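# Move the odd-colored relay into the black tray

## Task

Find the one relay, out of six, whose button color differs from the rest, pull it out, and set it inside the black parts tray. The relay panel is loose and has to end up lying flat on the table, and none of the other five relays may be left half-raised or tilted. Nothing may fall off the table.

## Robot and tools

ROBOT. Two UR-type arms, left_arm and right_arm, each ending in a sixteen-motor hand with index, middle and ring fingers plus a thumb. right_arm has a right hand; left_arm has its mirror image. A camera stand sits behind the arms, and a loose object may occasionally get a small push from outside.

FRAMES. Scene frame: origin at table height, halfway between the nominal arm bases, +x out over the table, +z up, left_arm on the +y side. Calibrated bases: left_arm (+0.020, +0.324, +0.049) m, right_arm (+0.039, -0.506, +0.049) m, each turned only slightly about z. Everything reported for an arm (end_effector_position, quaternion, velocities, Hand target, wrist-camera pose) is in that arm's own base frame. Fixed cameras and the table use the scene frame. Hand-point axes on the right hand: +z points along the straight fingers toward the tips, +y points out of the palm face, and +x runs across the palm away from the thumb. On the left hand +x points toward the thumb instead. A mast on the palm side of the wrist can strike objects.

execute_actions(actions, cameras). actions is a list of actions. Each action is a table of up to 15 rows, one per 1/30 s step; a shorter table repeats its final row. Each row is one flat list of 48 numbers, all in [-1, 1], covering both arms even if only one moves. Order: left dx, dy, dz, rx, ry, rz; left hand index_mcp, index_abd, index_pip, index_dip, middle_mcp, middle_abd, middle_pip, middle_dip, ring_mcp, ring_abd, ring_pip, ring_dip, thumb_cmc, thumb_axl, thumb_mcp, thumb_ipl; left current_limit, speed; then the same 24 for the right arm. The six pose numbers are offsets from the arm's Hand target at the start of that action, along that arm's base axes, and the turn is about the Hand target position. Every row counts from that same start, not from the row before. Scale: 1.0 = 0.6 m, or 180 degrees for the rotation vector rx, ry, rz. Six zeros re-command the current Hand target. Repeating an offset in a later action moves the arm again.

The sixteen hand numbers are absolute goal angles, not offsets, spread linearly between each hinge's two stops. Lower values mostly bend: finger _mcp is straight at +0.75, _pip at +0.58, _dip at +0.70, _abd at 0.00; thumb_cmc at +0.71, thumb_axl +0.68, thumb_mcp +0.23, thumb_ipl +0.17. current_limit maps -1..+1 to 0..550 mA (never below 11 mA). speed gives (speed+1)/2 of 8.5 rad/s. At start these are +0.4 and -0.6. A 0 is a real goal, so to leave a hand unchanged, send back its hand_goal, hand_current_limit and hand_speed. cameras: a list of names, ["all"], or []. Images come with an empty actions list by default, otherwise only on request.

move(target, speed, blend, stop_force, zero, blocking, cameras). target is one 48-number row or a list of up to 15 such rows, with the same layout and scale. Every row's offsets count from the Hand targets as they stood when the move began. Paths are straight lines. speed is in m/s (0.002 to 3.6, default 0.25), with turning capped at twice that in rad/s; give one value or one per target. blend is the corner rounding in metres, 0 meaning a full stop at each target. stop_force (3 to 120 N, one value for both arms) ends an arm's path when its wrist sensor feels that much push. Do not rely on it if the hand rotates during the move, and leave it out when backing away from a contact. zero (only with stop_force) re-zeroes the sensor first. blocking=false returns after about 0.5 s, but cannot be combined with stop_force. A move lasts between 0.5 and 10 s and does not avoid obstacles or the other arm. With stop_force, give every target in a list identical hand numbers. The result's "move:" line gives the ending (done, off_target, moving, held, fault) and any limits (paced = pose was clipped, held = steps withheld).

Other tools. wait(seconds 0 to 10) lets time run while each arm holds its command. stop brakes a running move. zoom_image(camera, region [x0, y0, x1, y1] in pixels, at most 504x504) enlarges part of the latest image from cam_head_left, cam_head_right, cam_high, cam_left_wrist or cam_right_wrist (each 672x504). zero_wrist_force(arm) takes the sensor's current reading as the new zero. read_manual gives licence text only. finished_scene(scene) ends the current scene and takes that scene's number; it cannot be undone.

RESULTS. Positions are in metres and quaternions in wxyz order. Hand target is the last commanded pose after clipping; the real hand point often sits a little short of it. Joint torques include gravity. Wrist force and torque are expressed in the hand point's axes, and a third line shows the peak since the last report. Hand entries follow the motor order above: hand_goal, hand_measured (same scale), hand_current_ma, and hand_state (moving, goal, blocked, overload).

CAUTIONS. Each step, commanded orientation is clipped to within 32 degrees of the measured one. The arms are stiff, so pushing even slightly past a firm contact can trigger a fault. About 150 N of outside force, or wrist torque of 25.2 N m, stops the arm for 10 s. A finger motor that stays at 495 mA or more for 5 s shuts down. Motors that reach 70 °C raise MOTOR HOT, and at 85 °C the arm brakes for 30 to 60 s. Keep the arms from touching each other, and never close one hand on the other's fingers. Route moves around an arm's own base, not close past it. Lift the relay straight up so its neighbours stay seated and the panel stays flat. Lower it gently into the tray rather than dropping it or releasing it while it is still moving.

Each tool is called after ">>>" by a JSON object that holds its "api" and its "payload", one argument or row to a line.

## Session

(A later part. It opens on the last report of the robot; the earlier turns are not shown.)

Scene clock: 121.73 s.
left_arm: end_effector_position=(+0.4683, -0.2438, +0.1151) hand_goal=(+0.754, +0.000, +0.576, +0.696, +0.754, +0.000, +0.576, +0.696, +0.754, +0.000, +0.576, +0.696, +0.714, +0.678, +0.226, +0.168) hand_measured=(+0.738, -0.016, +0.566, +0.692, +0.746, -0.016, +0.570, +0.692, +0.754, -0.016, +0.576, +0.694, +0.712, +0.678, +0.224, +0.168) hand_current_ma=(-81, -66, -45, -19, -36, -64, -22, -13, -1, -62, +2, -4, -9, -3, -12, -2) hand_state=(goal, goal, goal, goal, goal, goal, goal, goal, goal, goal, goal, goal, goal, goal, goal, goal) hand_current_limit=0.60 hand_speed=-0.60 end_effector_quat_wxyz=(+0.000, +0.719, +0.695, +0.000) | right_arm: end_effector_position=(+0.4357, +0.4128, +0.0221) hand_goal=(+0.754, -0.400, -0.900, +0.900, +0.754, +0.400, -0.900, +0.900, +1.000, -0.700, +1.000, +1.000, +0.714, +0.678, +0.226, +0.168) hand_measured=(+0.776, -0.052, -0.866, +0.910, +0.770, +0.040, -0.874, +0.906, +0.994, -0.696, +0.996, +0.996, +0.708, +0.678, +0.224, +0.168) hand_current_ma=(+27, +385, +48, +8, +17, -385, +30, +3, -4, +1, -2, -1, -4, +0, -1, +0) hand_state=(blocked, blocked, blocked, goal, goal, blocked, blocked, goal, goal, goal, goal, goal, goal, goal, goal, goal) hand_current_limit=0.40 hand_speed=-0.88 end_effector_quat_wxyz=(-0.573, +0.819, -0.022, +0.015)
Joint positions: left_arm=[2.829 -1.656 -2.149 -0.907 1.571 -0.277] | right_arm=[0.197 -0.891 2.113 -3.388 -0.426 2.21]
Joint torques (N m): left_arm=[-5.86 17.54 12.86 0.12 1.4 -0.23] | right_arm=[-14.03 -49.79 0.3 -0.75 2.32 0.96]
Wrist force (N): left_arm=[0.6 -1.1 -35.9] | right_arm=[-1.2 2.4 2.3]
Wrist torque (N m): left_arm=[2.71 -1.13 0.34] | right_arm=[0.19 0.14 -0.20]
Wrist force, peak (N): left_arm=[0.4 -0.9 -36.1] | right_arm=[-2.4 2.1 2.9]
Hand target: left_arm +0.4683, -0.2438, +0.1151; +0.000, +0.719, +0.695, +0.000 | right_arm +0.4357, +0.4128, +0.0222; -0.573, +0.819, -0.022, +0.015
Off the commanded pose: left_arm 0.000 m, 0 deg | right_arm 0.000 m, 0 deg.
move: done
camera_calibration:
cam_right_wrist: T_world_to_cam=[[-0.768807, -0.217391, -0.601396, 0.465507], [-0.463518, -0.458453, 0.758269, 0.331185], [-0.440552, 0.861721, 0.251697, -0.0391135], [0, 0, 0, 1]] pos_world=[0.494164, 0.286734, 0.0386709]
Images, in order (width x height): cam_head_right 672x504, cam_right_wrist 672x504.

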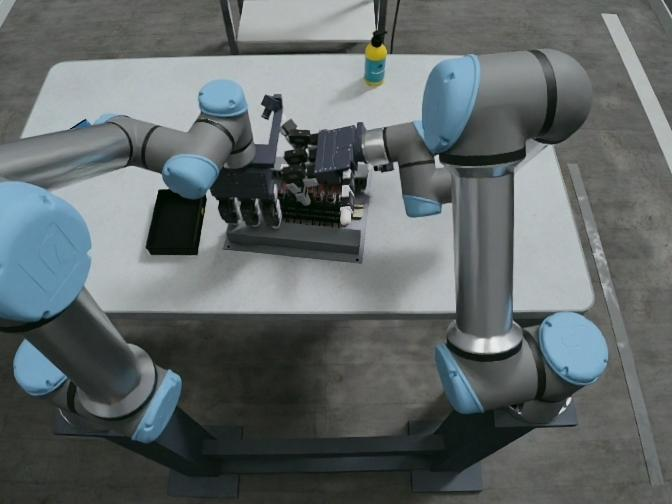

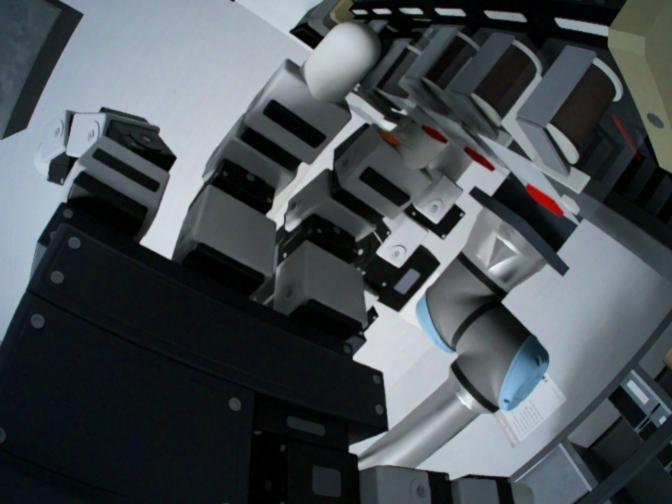

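>>> {"api": "move", "payload": {
  "target": [0,0,0,0,0,0,0.754,0,0.576,0.696,0.754,0,0.576,0.696,0.754,0,0.576,0.696,0.714,0.678,0.226,0.168,0.6,-0.6,0,0,0.02,0,0,0,0.7534,-0.4,-0.9,0.9,0.7534,0.4,-0.9,0.9,1,-0.7,1,1,0.714,0.678,0.226,0.168,0.4,-0.88],
  "speed": 0.03,
  "cameras": ["cam_right_wrist","cam_head_right"]
}}

>>> {"api": "zoom_image", "payload": {
  "camera": "cam_head_right",
  "region": [272, 165, 332, 220]
}}

>>> {"api": "zoom_image", "payload": {
  "camera": "cam_right_wrist",
  "region": [290, 0, 500, 170]
}}

Scene clock: 122.90 s.
left_arm: end_effector_position=(+0.4683, -0.2438, +0.1151) hand_goal=(+0.754, +0.000, +0.576, +0.696, +0.754, +0.000, +0.576, +0.696, +0.754, +0.000, +0.576, +0.696, +0.714, +0.678, +0.226, +0.168) hand_measured=(+0.738, -0.016, +0.566, +0.692, +0.746, -0.016, +0.570, +0.692, +0.754, -0.016, +0.576, +0.694, +0.712, +0.678, +0.224, +0.168) hand_current_ma=(-81, -66, -45, -19, -36, -64, -22, -13, -1, -62, +2, -4, -9, -3, -12, -2) hand_state=(goal, goal, goal, goal, goal, goal, goal, goal, goal, goal, goal, goal, goal, goal, goal, goal) hand_current_limit=0.60 hand_speed=-0.60 end_effector_quat_wxyz=(+0.000, +0.719, +0.695, +0.000) | right_arm: end_effector_position=(+0.4356, +0.4128, +0.0341) hand_goal=(+0.754, -0.400, -0.900, +0.900, +0.754, +0.400, -0.900, +0.900, +1.000, -0.700, +1.000, +1.000, +0.714, +0.678, +0.226, +0.168) hand_measured=(+0.776, -0.074, -0.874, +0.910, +0.770, +0.046, -0.886, +0.906, +0.994, -0.696, +0.996, +0.996, +0.708, +0.678, +0.224, +0.168) hand_current_ma=(+27, +385, +32, +8, +17, -385, +11, +3, -4, +1, -2, -1, -4, +0, -1, +0) hand_state=(blocked, blocked, blocked, goal, goal, blocked, goal, goal, goal, goal, goal, goal, goal, goal, goal, goal) hand_current_limit=0.40 hand_speed=-0.88 end_effector_quat_wxyz=(-0.573, +0.819, -0.022, +0.015)
Joint positions: left_arm=[2.829 -1.656 -2.149 -0.907 1.571 -0.277] | right_arm=[0.197 -0.922 2.115 -3.36 -0.426 2.21]
Joint torques (N m): left_arm=[-5.75 17.84 13.61 0.16 1.43 -0.3] | right_arm=[-10.09 -48 -0.17 -0.21 1.67 -1.65]
Wrist force (N): left_arm=[0.4 -1.3 -35.8] | right_arm=[-1.0 2.2 1.7]
Wrist torque (N m): left_arm=[2.66 -1.10 0.33] | right_arm=[0.26 0.11 -0.20]
Wrist force, peak (N): left_arm=[0.3 -1.2 -36.2] | right_arm=[-1.0 2.8 2.4]
Hand target: left_arm +0.4683, -0.2438, +0.1151; +0.000, +0.719, +0.695, +0.000 | right_arm +0.4357, +0.4128, +0.0342; -0.573, +0.819, -0.022, +0.015
Off the commanded pose: left_arm 0.000 m, 0 deg | right_arm 0.000 m, 0 deg.
move: done
camera_calibration:
cam_right_wrist: T_world_to_cam=[[-0.768843, -0.217426, -0.601337, 0.472748], [-0.463459, -0.458436, 0.758315, 0.32205], [-0.440552, 0.861721, 0.251698, -0.042134], [0, 0, 0, 1]] pos_world=[0.494164, 0.286735, 0.0506708]
Images, in order (width x height): cam_head_right 672x504, cam_right_wrist 672x504.

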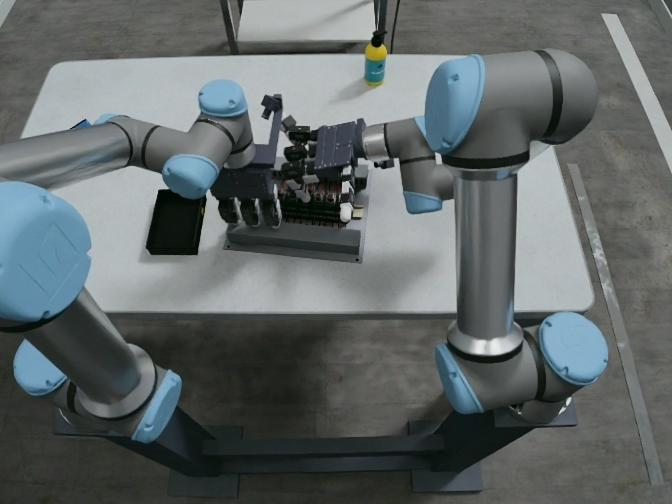

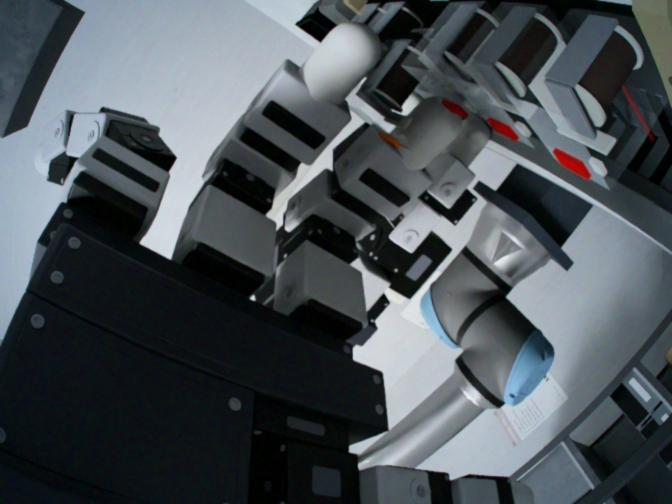

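Scaled by 8.400 from the camera's 672x504 image, which has a finer 960x720 frame.

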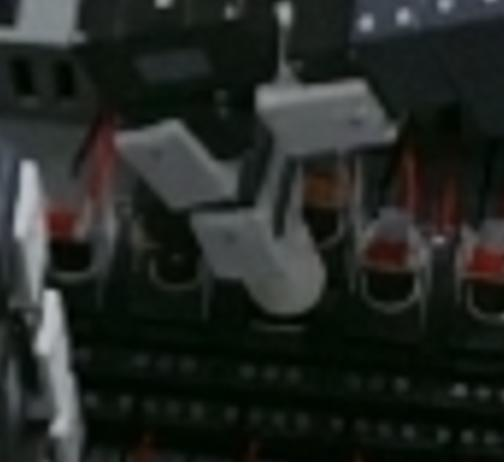

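Scaled by 2.400 from the camera's 672x504 image, which has a finer 960x720 frame.

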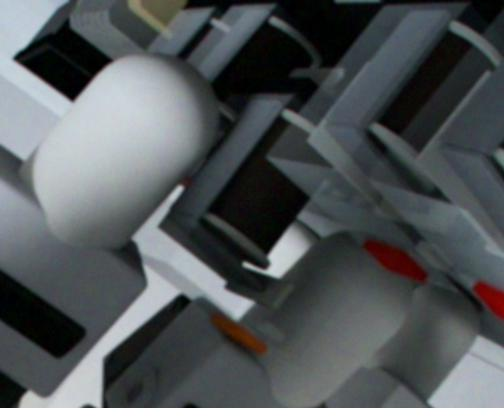

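>>> {"api": "move", "payload": {
  "target": [0,0,0,0,0,0,0.754,0,0.576,0.696,0.754,0,0.576,0.696,0.754,0,0.576,0.696,0.714,0.678,0.226,0.168,0.6,-0.6,0,0,0.0513,0,0,0,0.7534,-0.4,-0.9,0.9,0.7534,0.4,-0.9,0.9,1,-0.7,1,1,0.714,0.678,0.226,0.168,0.4,-0.88],
  "speed": 0.04,
  "cameras": ["cam_right_wrist","cam_head_right"]
}}

>>> {"api": "zoom_image", "payload": {
  "camera": "cam_head_right",
  "region": [262, 145, 342, 215]
}}

>>> {"api": "zoom_image", "payload": {
  "camera": "cam_right_wrist",
  "region": [290, 0, 500, 170]
}}

Scene clock: 124.53 s.
left_arm: end_effector_position=(+0.4683, -0.2438, +0.1151) hand_goal=(+0.754, +0.000, +0.576, +0.696, +0.754, +0.000, +0.576, +0.696, +0.754, +0.000, +0.576, +0.696, +0.714, +0.678, +0.226, +0.168) hand_measured=(+0.738, -0.016, +0.566, +0.692, +0.746, -0.016, +0.570, +0.692, +0.754, -0.016, +0.576, +0.694, +0.712, +0.678, +0.224, +0.168) hand_current_ma=(-81, -66, -45, -19, -36, -64, -22, -13, -1, -62, +2, -4, -9, -3, -12, -2) hand_state=(goal, goal, goal, goal, goal, goal, goal, goal, goal, goal, goal, goal, goal, goal, goal, goal) hand_current_limit=0.60 hand_speed=-0.60 end_effector_quat_wxyz=(+0.000, +0.719, +0.695, +0.000) | right_arm: end_effector_position=(+0.4356, +0.4128, +0.0649) hand_goal=(+0.754, -0.400, -0.900, +0.900, +0.754, +0.400, -0.900, +0.900, +1.000, -0.700, +1.000, +1.000, +0.714, +0.678, +0.226, +0.168) hand_measured=(+0.792, -0.332, -0.896, +0.902, +0.712, +0.340, -0.994, +0.852, +0.994, -0.696, +0.996, +0.996, +0.708, +0.678, +0.224, +0.168) hand_current_ma=(+62, +115, +2, +0, -73, -95, -231, -81, -4, +1, -2, -1, -4, +0, -1, +0) hand_state=(blocked, blocked, goal, goal, blocked, blocked, blocked, blocked, goal, goal, goal, goal, goal, goal, goal, goal) hand_current_limit=0.40 hand_speed=-0.88 end_effector_quat_wxyz=(-0.573, +0.819, -0.022, +0.015)
Joint positions: left_arm=[2.829 -1.656 -2.149 -0.907 1.571 -0.277] | right_arm=[0.197 -1 2.118 -3.284 -0.426 2.21]
Joint torques (N m): left_arm=[-5.56 17.81 12.95 0.02 1.45 -0.08] | right_arm=[2.87 -46.6 -12.75 -0.14 0.31 -1.5]
Wrist force (N): left_arm=[0.5 -1.2 -35.8] | right_arm=[-1.4 1.7 -1.4]
Wrist torque (N m): left_arm=[2.68 -1.11 0.33] | right_arm=[0.19 0.13 -0.20]
Wrist force, peak (N): left_arm=[0.2 -1.2 -36.1] | right_arm=[-1.3 2.6 1.9]
Hand target: left_arm +0.4683, -0.2438, +0.1151; +0.000, +0.719, +0.695, +0.000 | right_arm +0.4357, +0.4128, +0.0650; -0.573, +0.819, -0.022, +0.015
Off the commanded pose: left_arm 0.000 m, 0 deg | right_arm 0.000 m, 0 deg.
move: done
camera_calibration:
cam_right_wrist: T_world_to_cam=[[-0.768871, -0.217453, -0.601291, 0.491287], [-0.463412, -0.458424, 0.758351, 0.298664], [-0.440552, 0.86172, 0.251698, -0.0498864], [0, 0, 0, 1]] pos_world=[0.494164, 0.286735, 0.0814708]
Images, in order (width x height): cam_head_right 672x504, cam_right_wrist 672x504.

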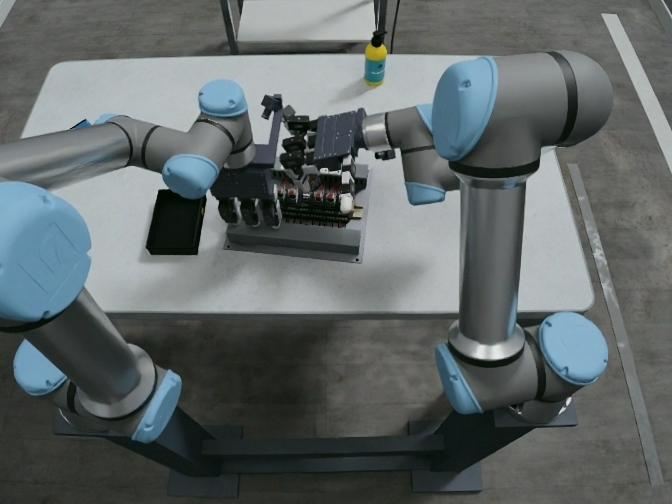

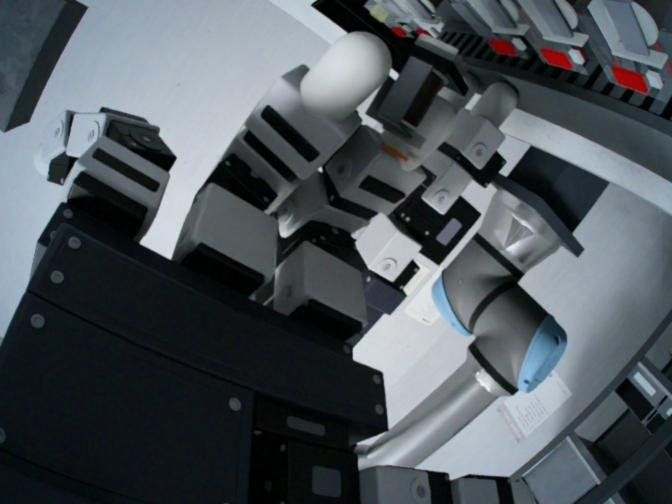

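Scaled by 6.300 from the camera's 672x504 image, which has a finer 960x720 frame.

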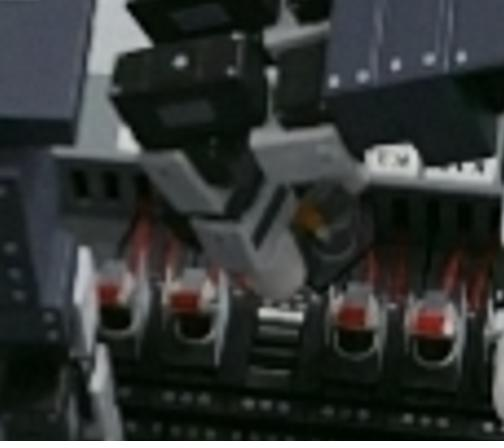

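Scaled by 2.400 from the camera's 672x504 image, which has a finer 960x720 frame.

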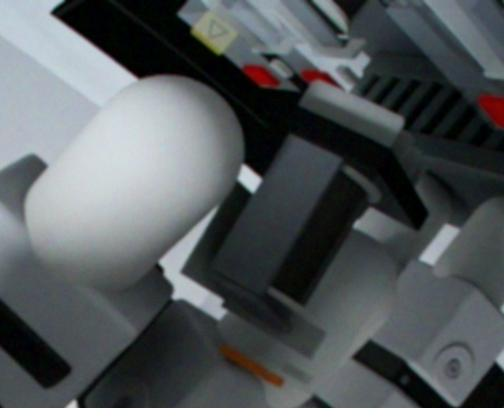

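>>> {"api": "execute_actions", "payload": {
  "actions": []
}}

>>> {"api": "zoom_image", "payload": {
  "camera": "cam_high",
  "region": [270, 150, 390, 270]
}}

>>> {"api": "zoom_image", "payload": {
  "camera": "cam_head_left",
  "region": [260, 120, 370, 220]
}}

>>> {"api": "zoom_image", "payload": {
  "camera": "cam_right_wrist",
  "region": [290, 10, 540, 210]
}}

>>> {"api": "zoom_image", "payload": {
  "camera": "cam_head_right",
  "region": [290, 150, 340, 200]
}}

Scene clock: 125.23 s.
left_arm: end_effector_position=(+0.4683, -0.2438, +0.1151) hand_goal=(+0.754, +0.000, +0.576, +0.696, +0.754, +0.000, +0.576, +0.696, +0.754, +0.000, +0.576, +0.696, +0.714, +0.678, +0.226, +0.168) hand_measured=(+0.738, -0.016, +0.566, +0.692, +0.746, -0.016, +0.570, +0.692, +0.754, -0.016, +0.576, +0.694, +0.712, +0.678, +0.224, +0.168) hand_current_ma=(-81, -66, -45, -19, -36, -64, -22, -13, -1, -62, +2, -4, -9, -3, -12, -2) hand_state=(goal, goal, goal, goal, goal, goal, goal, goal, goal, goal, goal, goal, goal, goal, goal, goal) hand_current_limit=0.60 hand_speed=-0.60 end_effector_quat_wxyz=(+0.000, +0.719, +0.695, +0.000) | right_arm: end_effector_position=(+0.4356, +0.4128, +0.0650) hand_goal=(+0.754, -0.400, -0.900, +0.900, +0.754, +0.400, -0.900, +0.900, +1.000, -0.700, +1.000, +1.000, +0.714, +0.678, +0.226, +0.168) hand_measured=(+0.792, -0.332, -0.896, +0.902, +0.712, +0.340, -0.994, +0.852, +0.994, -0.696, +0.996, +0.996, +0.708, +0.678, +0.224, +0.168) hand_current_ma=(+62, +115, +2, +0, -73, -95, -231, -81, -4, +1, -2, -1, -4, +0, -1, +0) hand_state=(blocked, blocked, goal, goal, blocked, blocked, blocked, blocked, goal, goal, goal, goal, goal, goal, goal, goal) hand_current_limit=0.40 hand_speed=-0.88 end_effector_quat_wxyz=(-0.573, +0.819, -0.022, +0.015)
Joint positions: left_arm=[2.829 -1.656 -2.149 -0.907 1.571 -0.277] | right_arm=[0.197 -1 2.118 -3.284 -0.426 2.21]
Joint velocities: within noise
Joint torques (N m): left_arm=[-5.6 18.48 13.47 0.07 1.44 -0.16] | right_arm=[2.78 -47.31 -22.54 -0.17 1.32 -1.53]
Wrist force (N): left_arm=[0.2 -0.9 -35.7] | right_arm=[-1.6 1.9 -1.4]
Wrist torque (N m): left_arm=[2.71 -1.08 0.30] | right_arm=[0.22 0.16 -0.21]
Wrist force, peak (N): left_arm=[0.2 -1.3 -36.1] | right_arm=[-1.7 2.0 -1.3]
Hand target: left_arm +0.4683, -0.2438, +0.1151; +0.000, +0.719, +0.695, +0.000 | right_arm +0.4357, +0.4128, +0.0650; -0.573, +0.819, -0.022, +0.015
Off the commanded pose: left_arm 0.000 m, 0 deg | right_arm 0.000 m, 0 deg.
camera_calibration:
cam_left_wrist: T_world_to_cam=[[-0.635677, -0.771554, 0.0248684, 0.0738699], [-0.535904, 0.464256, 0.705176, 0.237711], [-0.555627, 0.434937, -0.708596, 0.573572], [0, 0, 0, 1]] pos_world=[0.49304, -0.302832, 0.236965]
cam_right_wrist: T_world_to_cam=[[-0.768843, -0.217426, -0.601337, 0.491329], [-0.463459, -0.458436, 0.758315, 0.298618], [-0.440552, 0.861721, 0.251698, -0.0499114], [0, 0, 0, 1]] pos_world=[0.494164, 0.286735, 0.0815708]

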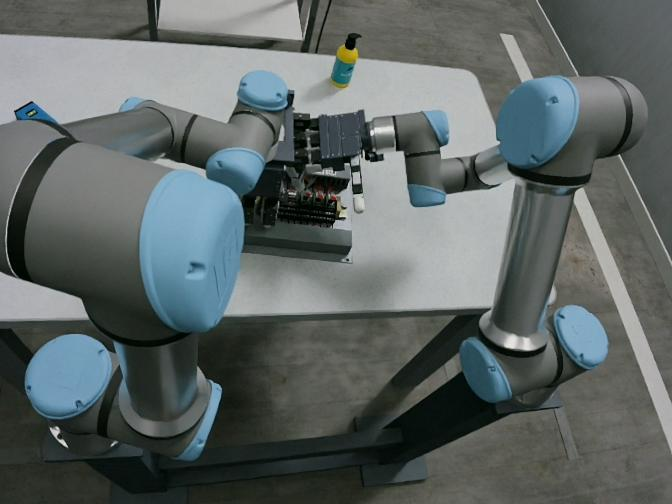

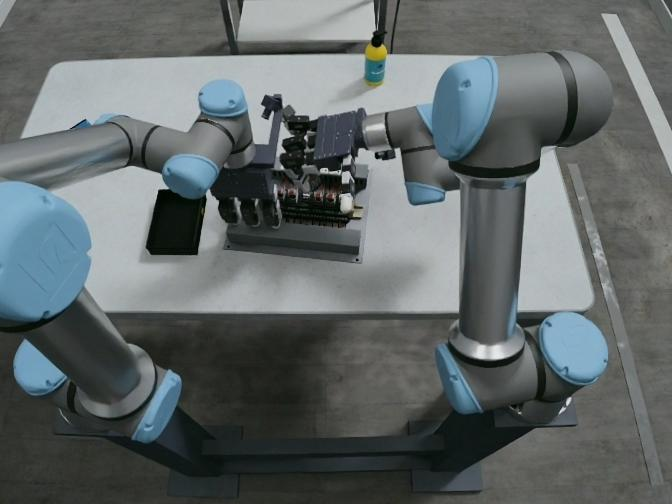

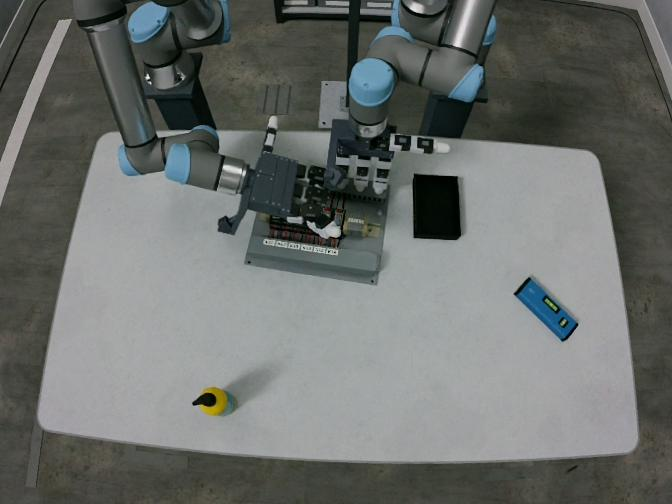

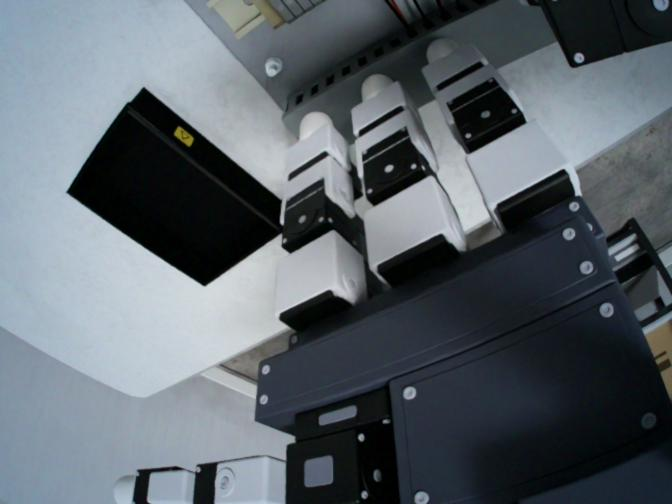

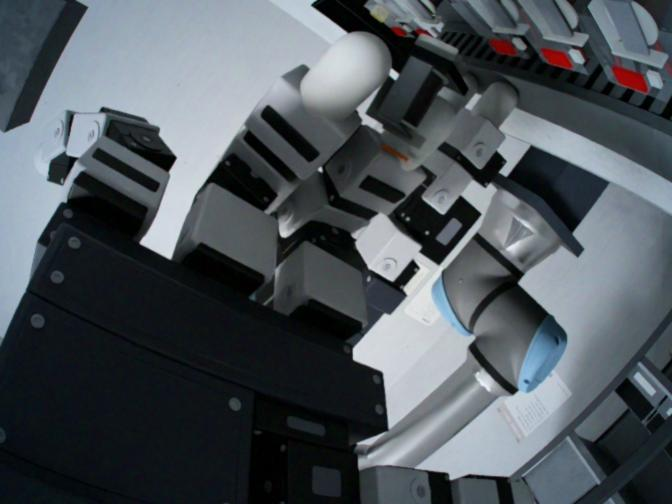

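Scaled by 4.200 from the camera's 672x504 image, which has a finer 960x720 frame.

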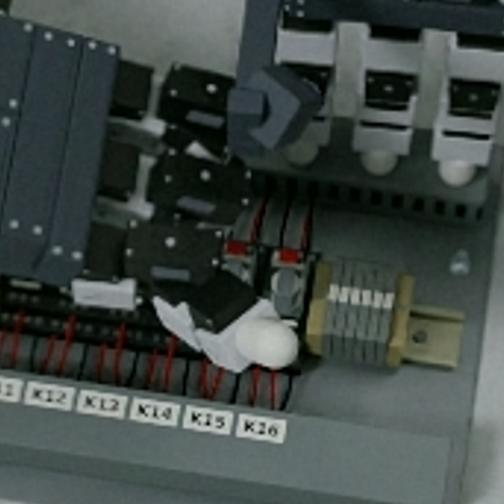

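Scaled by 4.582 from the camera's 672x504 image, which has a finer 960x720 frame.

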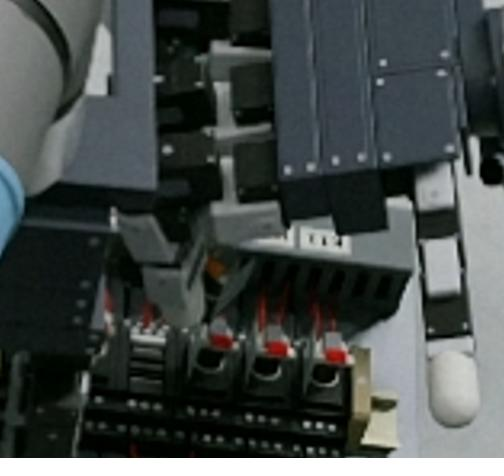

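Scaled by 2.016 from the camera's 672x504 image, which has a finer 960x720 frame.

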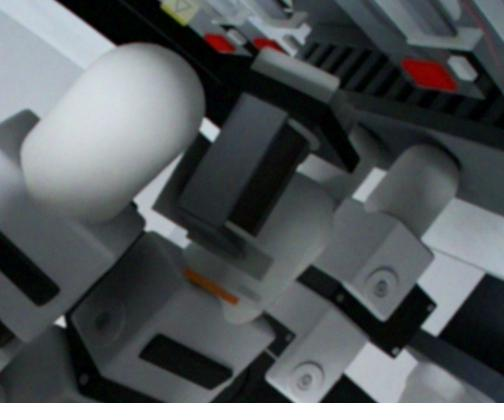

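Scaled by 10.080 from the camera's 672x504 image, which has a finer 960x720 frame.

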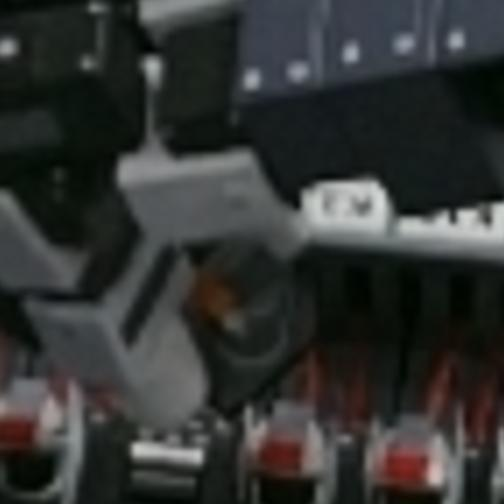

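>>> {"api": "move", "payload": {
  "target": [0,0,0.25,0,0,0,0.754,0,0.576,0.696,0.754,0,0.576,0.696,0.754,0,0.576,0.696,0.714,0.678,0.226,0.168,0.4,-0.6,0,0,0,0,0,0,0.7534,-0.4,-0.9,0.9,0.7534,0.4,-0.9,0.9,1,-0.7,1,1,0.714,0.678,0.226,0.168,0.4,-0.88],
  "speed": 0.15,
  "cameras": ["cam_right_wrist","cam_head_right","cam_high"]
}}

>>> {"api": "zoom_image", "payload": {
  "camera": "cam_head_right",
  "region": [210, 140, 380, 267]
}}

Scene clock: 129.07 s.
left_arm: end_effector_position=(+0.4683, -0.2438, +0.2650) hand_goal=(+0.754, +0.000, +0.576, +0.696, +0.754, +0.000, +0.576, +0.696, +0.754, +0.000, +0.576, +0.696, +0.714, +0.678, +0.226, +0.168) hand_measured=(+0.748, -0.004, +0.572, +0.694, +0.750, -0.004, +0.572, +0.694, +0.752, -0.004, +0.576, +0.694, +0.712, +0.678, +0.224, +0.168) hand_current_ma=(-24, -12, -15, -10, -22, -13, -15, -11, -12, -11, -1, -4, -9, -3, -13, -2) hand_state=(goal, goal, goal, goal, goal, goal, goal, goal, goal, goal, goal, goal, goal, goal, goal, goal) hand_current_limit=0.40 hand_speed=-0.60 end_effector_quat_wxyz=(+0.000, +0.719, +0.695, +0.000) | right_arm: end_effector_position=(+0.4357, +0.4128, +0.0650) hand_goal=(+0.754, -0.400, -0.900, +0.900, +0.754, +0.400, -0.900, +0.900, +1.000, -0.700, +1.000, +1.000, +0.714, +0.678, +0.226, +0.168) hand_measured=(+0.792, -0.332, -0.896, +0.902, +0.712, +0.340, -0.994, +0.852, +0.994, -0.696, +0.996, +0.996, +0.708, +0.678, +0.224, +0.168) hand_current_ma=(+62, +115, +2, +0, -73, -95, -231, -81, -4, +1, -2, -1, -4, +0, -1, +0) hand_state=(blocked, blocked, goal, goal, blocked, blocked, blocked, blocked, goal, goal, goal, goal, goal, goal, goal, goal) hand_current_limit=0.40 hand_speed=-0.88 end_effector_quat_wxyz=(-0.573, +0.819, -0.022, +0.015)
Joint positions: left_arm=[2.829 -1.485 -1.892 -1.334 1.571 -0.277] | right_arm=[0.197 -1 2.118 -3.284 -0.426 2.21]
Joint torques (N m): left_arm=[9.5 30.46 32.3 0.1 -1.23 1.57] | right_arm=[2.93 -47.19 -22.06 -0.17 2.76 -1.47]
Wrist force (N): left_arm=[0.8 -1.1 0.9] | right_arm=[-1.5 1.9 -1.3]
Wrist torque (N m): left_arm=[-0.10 0.11 0.31] | right_arm=[0.21 0.14 -0.19]
Wrist force, peak (N): left_arm=[0.3 -1.1 -36.1] | right_arm=[-1.7 2.1 -1.5]
Hand target: left_arm +0.4683, -0.2438, +0.2651; +0.000, +0.719, +0.695, +0.000 | right_arm +0.4357, +0.4128, +0.0650; -0.573, +0.819, -0.022, +0.015
Off the commanded pose: left_arm 0.000 m, 0 deg | right_arm 0.000 m, 0 deg.
move: done
camera_calibration:
cam_right_wrist: T_world_to_cam=[[-0.768843, -0.217426, -0.601337, 0.491329], [-0.463459, -0.458436, 0.758315, 0.298618], [-0.440552, 0.861721, 0.251698, -0.0499114], [0, 0, 0, 1]] pos_world=[0.494164, 0.286735, 0.0815708]
Images, in order (width x height): cam_head_right 672x504, cam_high 672x504, cam_right_wrist 672x504.

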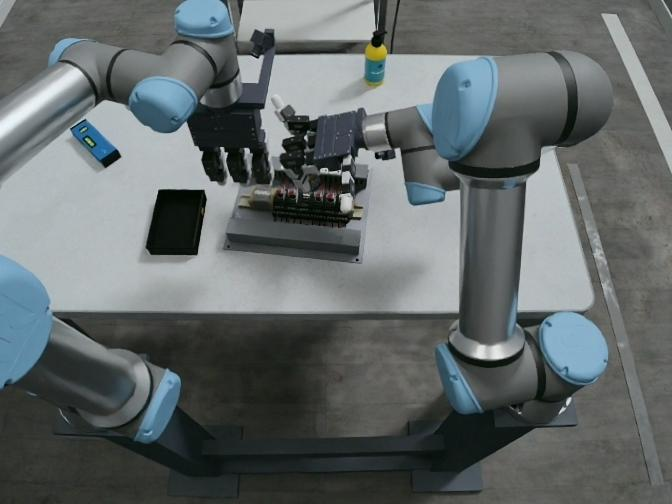

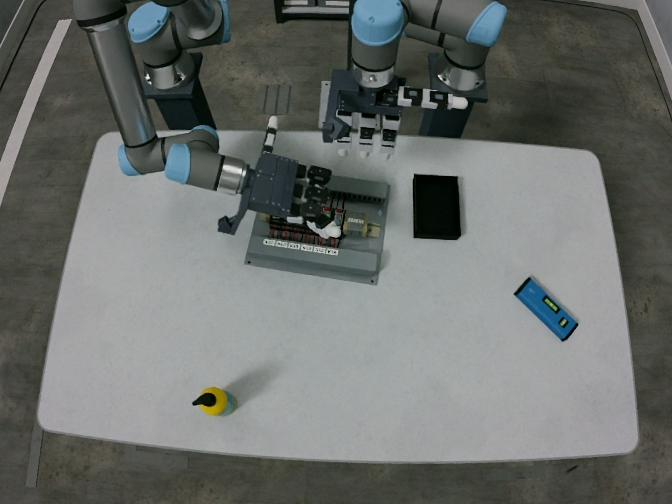

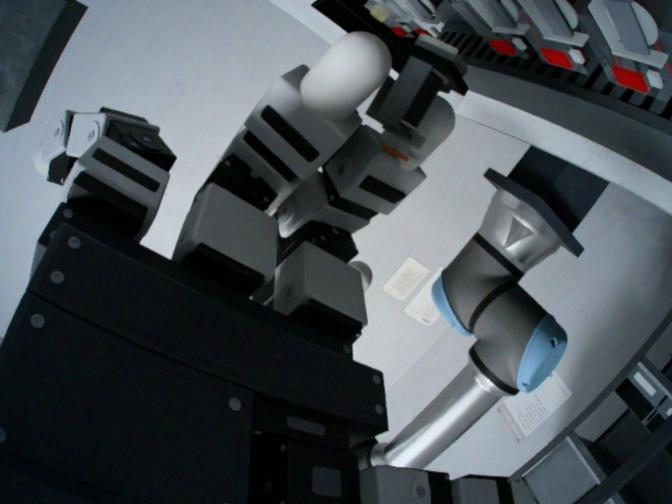

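Scaled by 2.965 from the camera's 672x504 image, which has a finer 960x720 frame.

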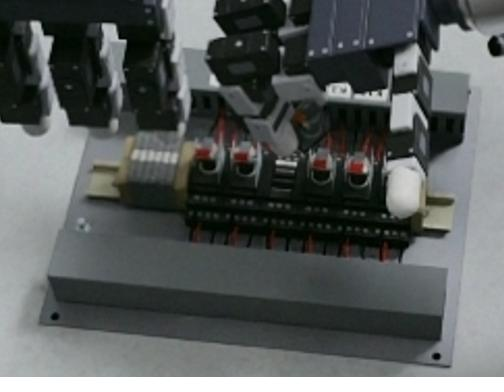

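>>> {"api": "move", "payload": {
  "target": [
    [0,0.3,0.1,0,0,0,0.754,0,0.576,0.696,0.754,0,0.576,0.696,0.754,0,0.576,0.696,0.714,0.678,0.226,0.168,0.4,-0.6,0,0,0.025,0,0,0,0.7534,-0.4,-0.9,0.9,0.7534,0.4,-0.9,0.9,1,-0.7,1,1,0.714,0.678,0.226,0.168,0.4,-0.88],
    [0,0.9,0.12,0,0,0,0.754,0,0.576,0.696,0.754,0,0.576,0.696,0.754,0,0.576,0.696,0.714,0.678,0.226,0.168,0.4,-0.6,0,0,0.075,0,0,0,0.7534,-0.4,-0.9,0.9,0.7534,0.4,-0.9,0.9,1,-0.7,1,1,0.714,0.678,0.226,0.168,0.4,-0.88]
  ],
  "speed": 0.25,
  "blend": [0.04, 0],
  "cameras": ["cam_right_wrist","cam_head_right"]
}}

>>> {"api": "zoom_image", "payload": {
  "camera": "cam_right_wrist",
  "region": [290, 10, 540, 210]
}}

>>> {"api": "zoom_image", "payload": {
  "camera": "cam_head_right",
  "region": [260, 100, 380, 200]
}}

Scene clock: 132.47 s.
left_arm: end_effector_position=(+0.4682, +0.2960, +0.3371) hand_goal=(+0.754, +0.000, +0.576, +0.696, +0.754, +0.000, +0.576, +0.696, +0.754, +0.000, +0.576, +0.696, +0.714, +0.678, +0.226, +0.168) hand_measured=(+0.750, -0.002, +0.572, +0.694, +0.750, -0.004, +0.572, +0.694, +0.752, -0.002, +0.576, +0.694, +0.712, +0.678, +0.224, +0.168) hand_current_ma=(-22, -10, -14, -10, -20, -11, -14, -11, -12, -10, -1, -4, -9, -3, -13, -2) hand_state=(goal, goal, goal, goal, goal, goal, goal, goal, goal, goal, goal, goal, goal, goal, goal, goal) hand_current_limit=0.40 hand_speed=-0.60 end_effector_quat_wxyz=(+0.000, +0.719, +0.695, +0.000) | right_arm: end_effector_position=(+0.4356, +0.4129, +0.1100) hand_goal=(+0.754, -0.400, -0.900, +0.900, +0.754, +0.400, -0.900, +0.900, +1.000, -0.700, +1.000, +1.000, +0.714, +0.678, +0.226, +0.168) hand_measured=(+0.792, -0.332, -0.896, +0.902, +0.712, +0.340, -0.994, +0.852, +0.994, -0.696, +0.996, +0.996, +0.708, +0.678, +0.224, +0.168) hand_current_ma=(+62, +115, +2, +0, -73, -95, -231, -81, -4, +1, -2, -1, -4, +0, -1, +0) hand_state=(blocked, blocked, goal, goal, blocked, blocked, blocked, blocked, goal, goal, goal, goal, goal, goal, goal, goal) hand_current_limit=0.40 hand_speed=-0.88 end_effector_quat_wxyz=(-0.573, +0.819, -0.022, +0.015)
Joint positions: left_arm=[4.054 -1.479 -1.711 -1.521 1.57 0.948] | right_arm=[0.197 -1.108 2.109 -3.167 -0.426 2.21]
Joint torques (N m): left_arm=[9.71 8.59 31.47 0.48 -1.34 1.73] | right_arm=[9.34 -44.91 -24.9 -0.09 0.88 -1.49]
Wrist force (N): left_arm=[0.8 -1.0 0.8] | right_arm=[-1.7 2.0 -1.7]
Wrist torque (N m): left_arm=[-0.05 0.13 0.11] | right_arm=[0.25 0.18 -0.22]
Wrist force, peak (N): left_arm=[2.1 -1.1 0.9] | right_arm=[-1.7 2.0 -1.6]
Hand target: left_arm +0.4683, +0.2962, +0.3371; +0.000, +0.719, +0.695, +0.000 | right_arm +0.4357, +0.4128, +0.1100; -0.573, +0.819, -0.022, +0.015
Off the commanded pose: left_arm 0.000 m, 0 deg | right_arm 0.000 m, 0 deg.
move: done
camera_calibration:
cam_right_wrist: T_world_to_cam=[[-0.768843, -0.217426, -0.601337, 0.51839], [-0.463459, -0.458436, 0.758315, 0.264494], [-0.440552, 0.861721, 0.251698, -0.0612378], [0, 0, 0, 1]] pos_world=[0.494164, 0.286735, 0.126571]
Images, in order (width x height): cam_head_right 672x504, cam_right_wrist 672x504.

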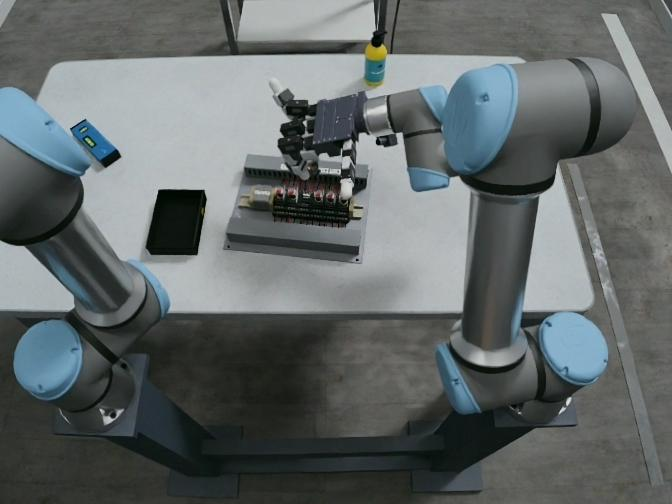

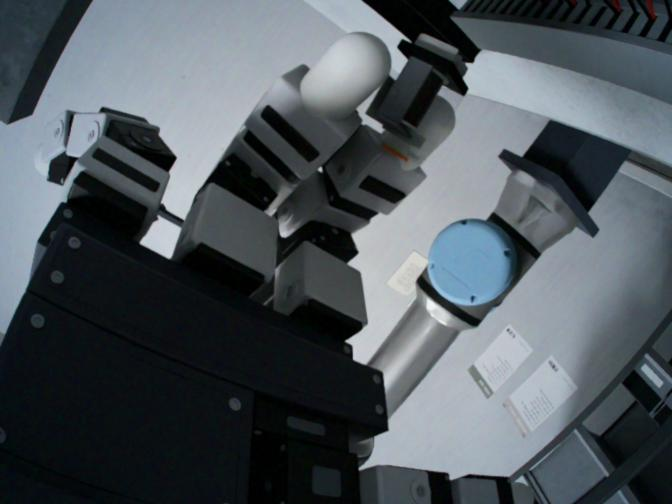

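Scaled by 2.016 from the camera's 672x504 image, which has a finer 960x720 frame.

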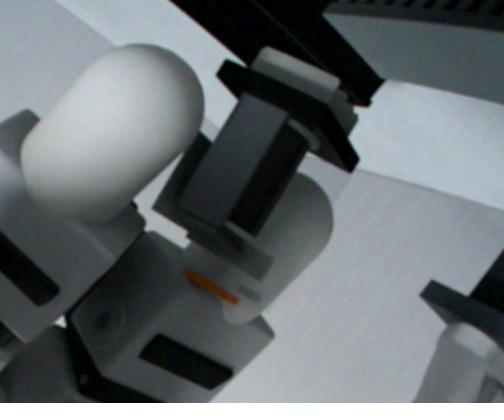

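Scaled by 4.200 from the camera's 672x504 image, which has a finer 960x720 frame.

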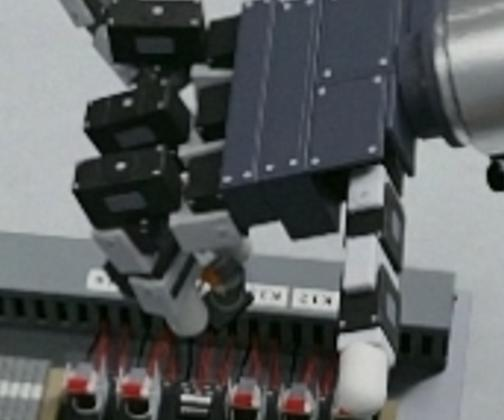

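>>> {"api": "move", "payload": {
  "target": [0,0,0,0,0,0,0.754,0,0.576,0.696,0.754,0,0.576,0.696,0.754,0,0.576,0.696,0.714,0.678,0.226,0.168,0.4,-0.6,-0.1128,0.56,0,0,0,0.244,0.7534,-0.4,-0.9,0.9,0.7534,0.4,-0.9,0.9,1,-0.7,1,1,0.714,0.678,0.226,0.168,0.4,-0.88],
  "speed": 0.13,
  "cameras": ["all"]
}}

>>> {"api": "zoom_image", "payload": {
  "camera": "cam_right_wrist",
  "region": [290, 10, 540, 210]
}}

>>> {"api": "zoom_image", "payload": {
  "camera": "cam_head_right",
  "region": [120, 120, 270, 270]
}}

>>> {"api": "zoom_image", "payload": {
  "camera": "cam_high",
  "region": [370, 140, 510, 270]
}}

Scene clock: 136.90 s.
left_arm: end_effector_position=(+0.4683, +0.2962, +0.3371) hand_goal=(+0.754, +0.000, +0.576, +0.696, +0.754, +0.000, +0.576, +0.696, +0.754, +0.000, +0.576, +0.696, +0.714, +0.678, +0.226, +0.168) hand_measured=(+0.750, -0.002, +0.572, +0.694, +0.750, -0.004, +0.572, +0.694, +0.752, -0.002, +0.576, +0.694, +0.712, +0.678, +0.224, +0.168) hand_current_ma=(-22, -10, -14, -10, -20, -11, -14, -11, -12, -10, -1, -4, -9, -3, -13, -2) hand_state=(goal, goal, goal, goal, goal, goal, goal, goal, goal, goal, goal, goal, goal, goal, goal, goal) hand_current_limit=0.40 hand_speed=-0.60 end_effector_quat_wxyz=(+0.000, +0.719, +0.695, +0.000) | right_arm: end_effector_position=(+0.3680, +0.7488, +0.1100) hand_goal=(+0.754, -0.400, -0.900, +0.900, +0.754, +0.400, -0.900, +0.900, +1.000, -0.700, +1.000, +1.000, +0.714, +0.678, +0.226, +0.168) hand_measured=(+0.792, -0.332, -0.896, +0.902, +0.712, +0.340, -0.994, +0.852, +0.994, -0.696, +0.996, +0.996, +0.708, +0.678, +0.224, +0.168) hand_current_ma=(+62, +115, +2, +0, -74, -95, -231, -81, -4, +1, -2, -1, -4, +0, -1, +0) hand_state=(blocked, blocked, goal, goal, blocked, blocked, blocked, blocked, goal, goal, goal, goal, goal, goal, goal, goal) hand_current_limit=0.40 hand_speed=-0.88 end_effector_quat_wxyz=(-0.537, +0.768, +0.286, -0.200)
Joint positions: left_arm=[4.054 -1.479 -1.711 -1.522 1.57 0.948] | right_arm=[0.72 -0.668 1.085 -2.007 -0.349 1.591]
Joint torques (N m): left_arm=[10.18 7.68 32.29 0.45 -1.27 1.79] | right_arm=[12.74 -51.45 -33.45 -0.31 0.39 -1.61]
Wrist force (N): left_arm=[1.0 -1.1 0.8] | right_arm=[-1.7 2.0 -1.4]
Wrist torque (N m): left_arm=[-0.07 0.10 0.14] | right_arm=[0.25 0.20 -0.21]
Wrist force, peak (N): left_arm=[1.1 -1.2 1.1] | right_arm=[-1.6 2.2 -1.8]
Hand target: left_arm +0.4683, +0.2962, +0.3371; +0.000, +0.719, +0.695, +0.000 | right_arm +0.3680, +0.7488, +0.1100; -0.537, +0.768, +0.286, -0.200
Off the commanded pose: left_arm 0.000 m, 0 deg | right_arm 0.000 m, 0 deg.
move: done
camera_calibration:
cam_left_wrist: T_world_to_cam=[[-0.635677, -0.771554, 0.0248684, 0.484989], [-0.535904, 0.464256, 0.705176, -0.169536], [-0.555627, 0.434937, -0.708596, 0.496014], [0, 0, 0, 1]] pos_world=[0.49304, 0.237168, 0.458965]
cam_right_wrist: T_world_to_cam=[[-0.403155, -0.689757, -0.601416, 0.758548], [-0.0161646, -0.65172, 0.758287, 0.367308], [-0.914989, 0.315429, 0.251595, 0.203131], [0, 0, 0, 1]] pos_world=[0.497613, 0.698522, 0.126571]

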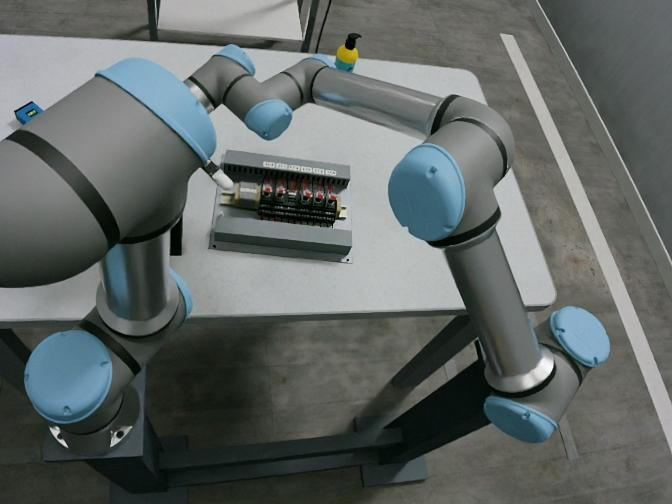

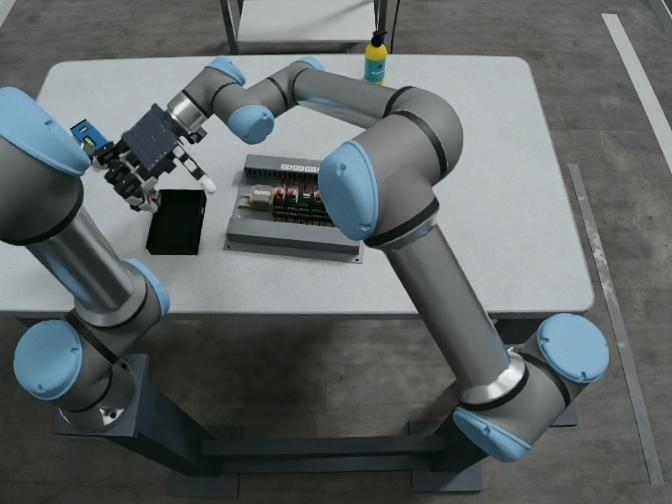

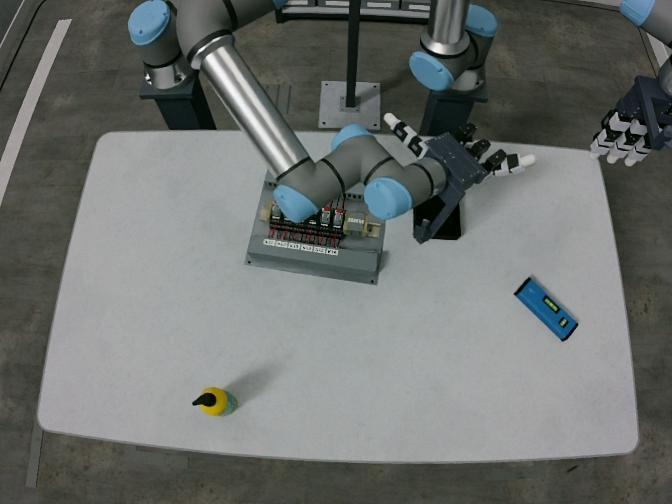

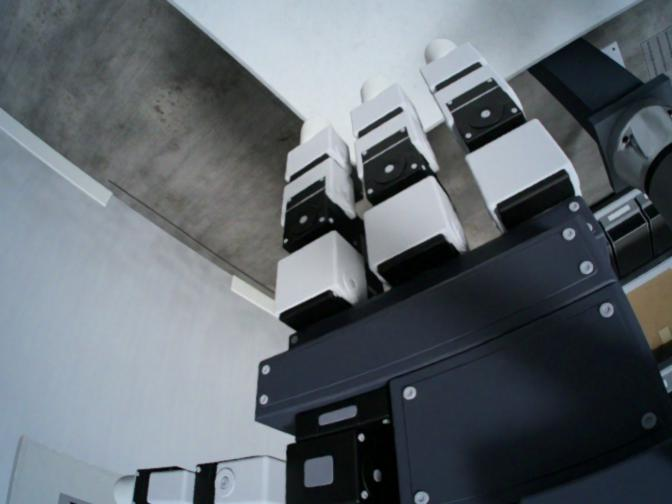

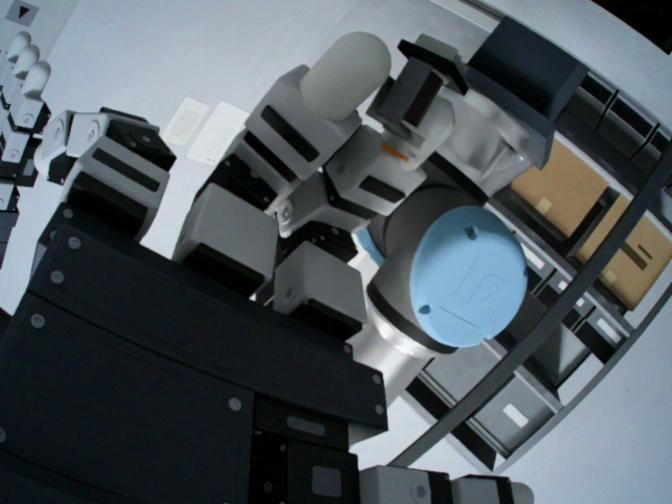

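Scaled by 2.016 from the camera's 672x504 image, which has a finer 960x720 frame.

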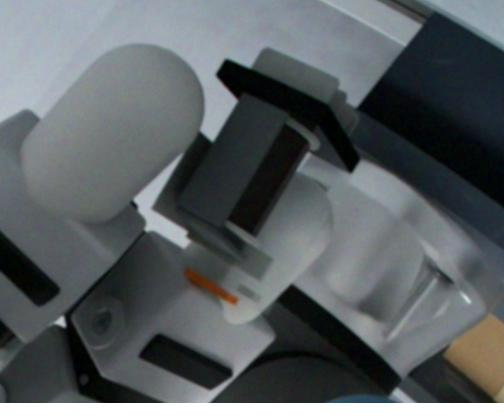

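Scaled by 3.360 from the camera's 672x504 image, which has a finer 960x720 frame.

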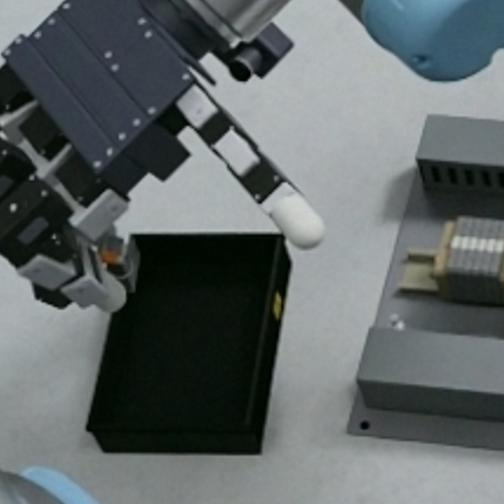

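Scaled by 3.600 from the camera's 672x504 image, which has a finer 960x720 frame.

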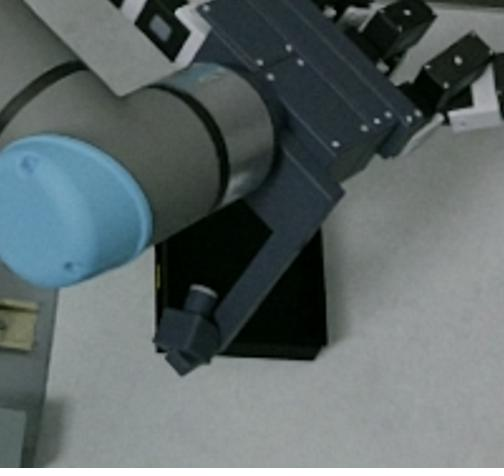

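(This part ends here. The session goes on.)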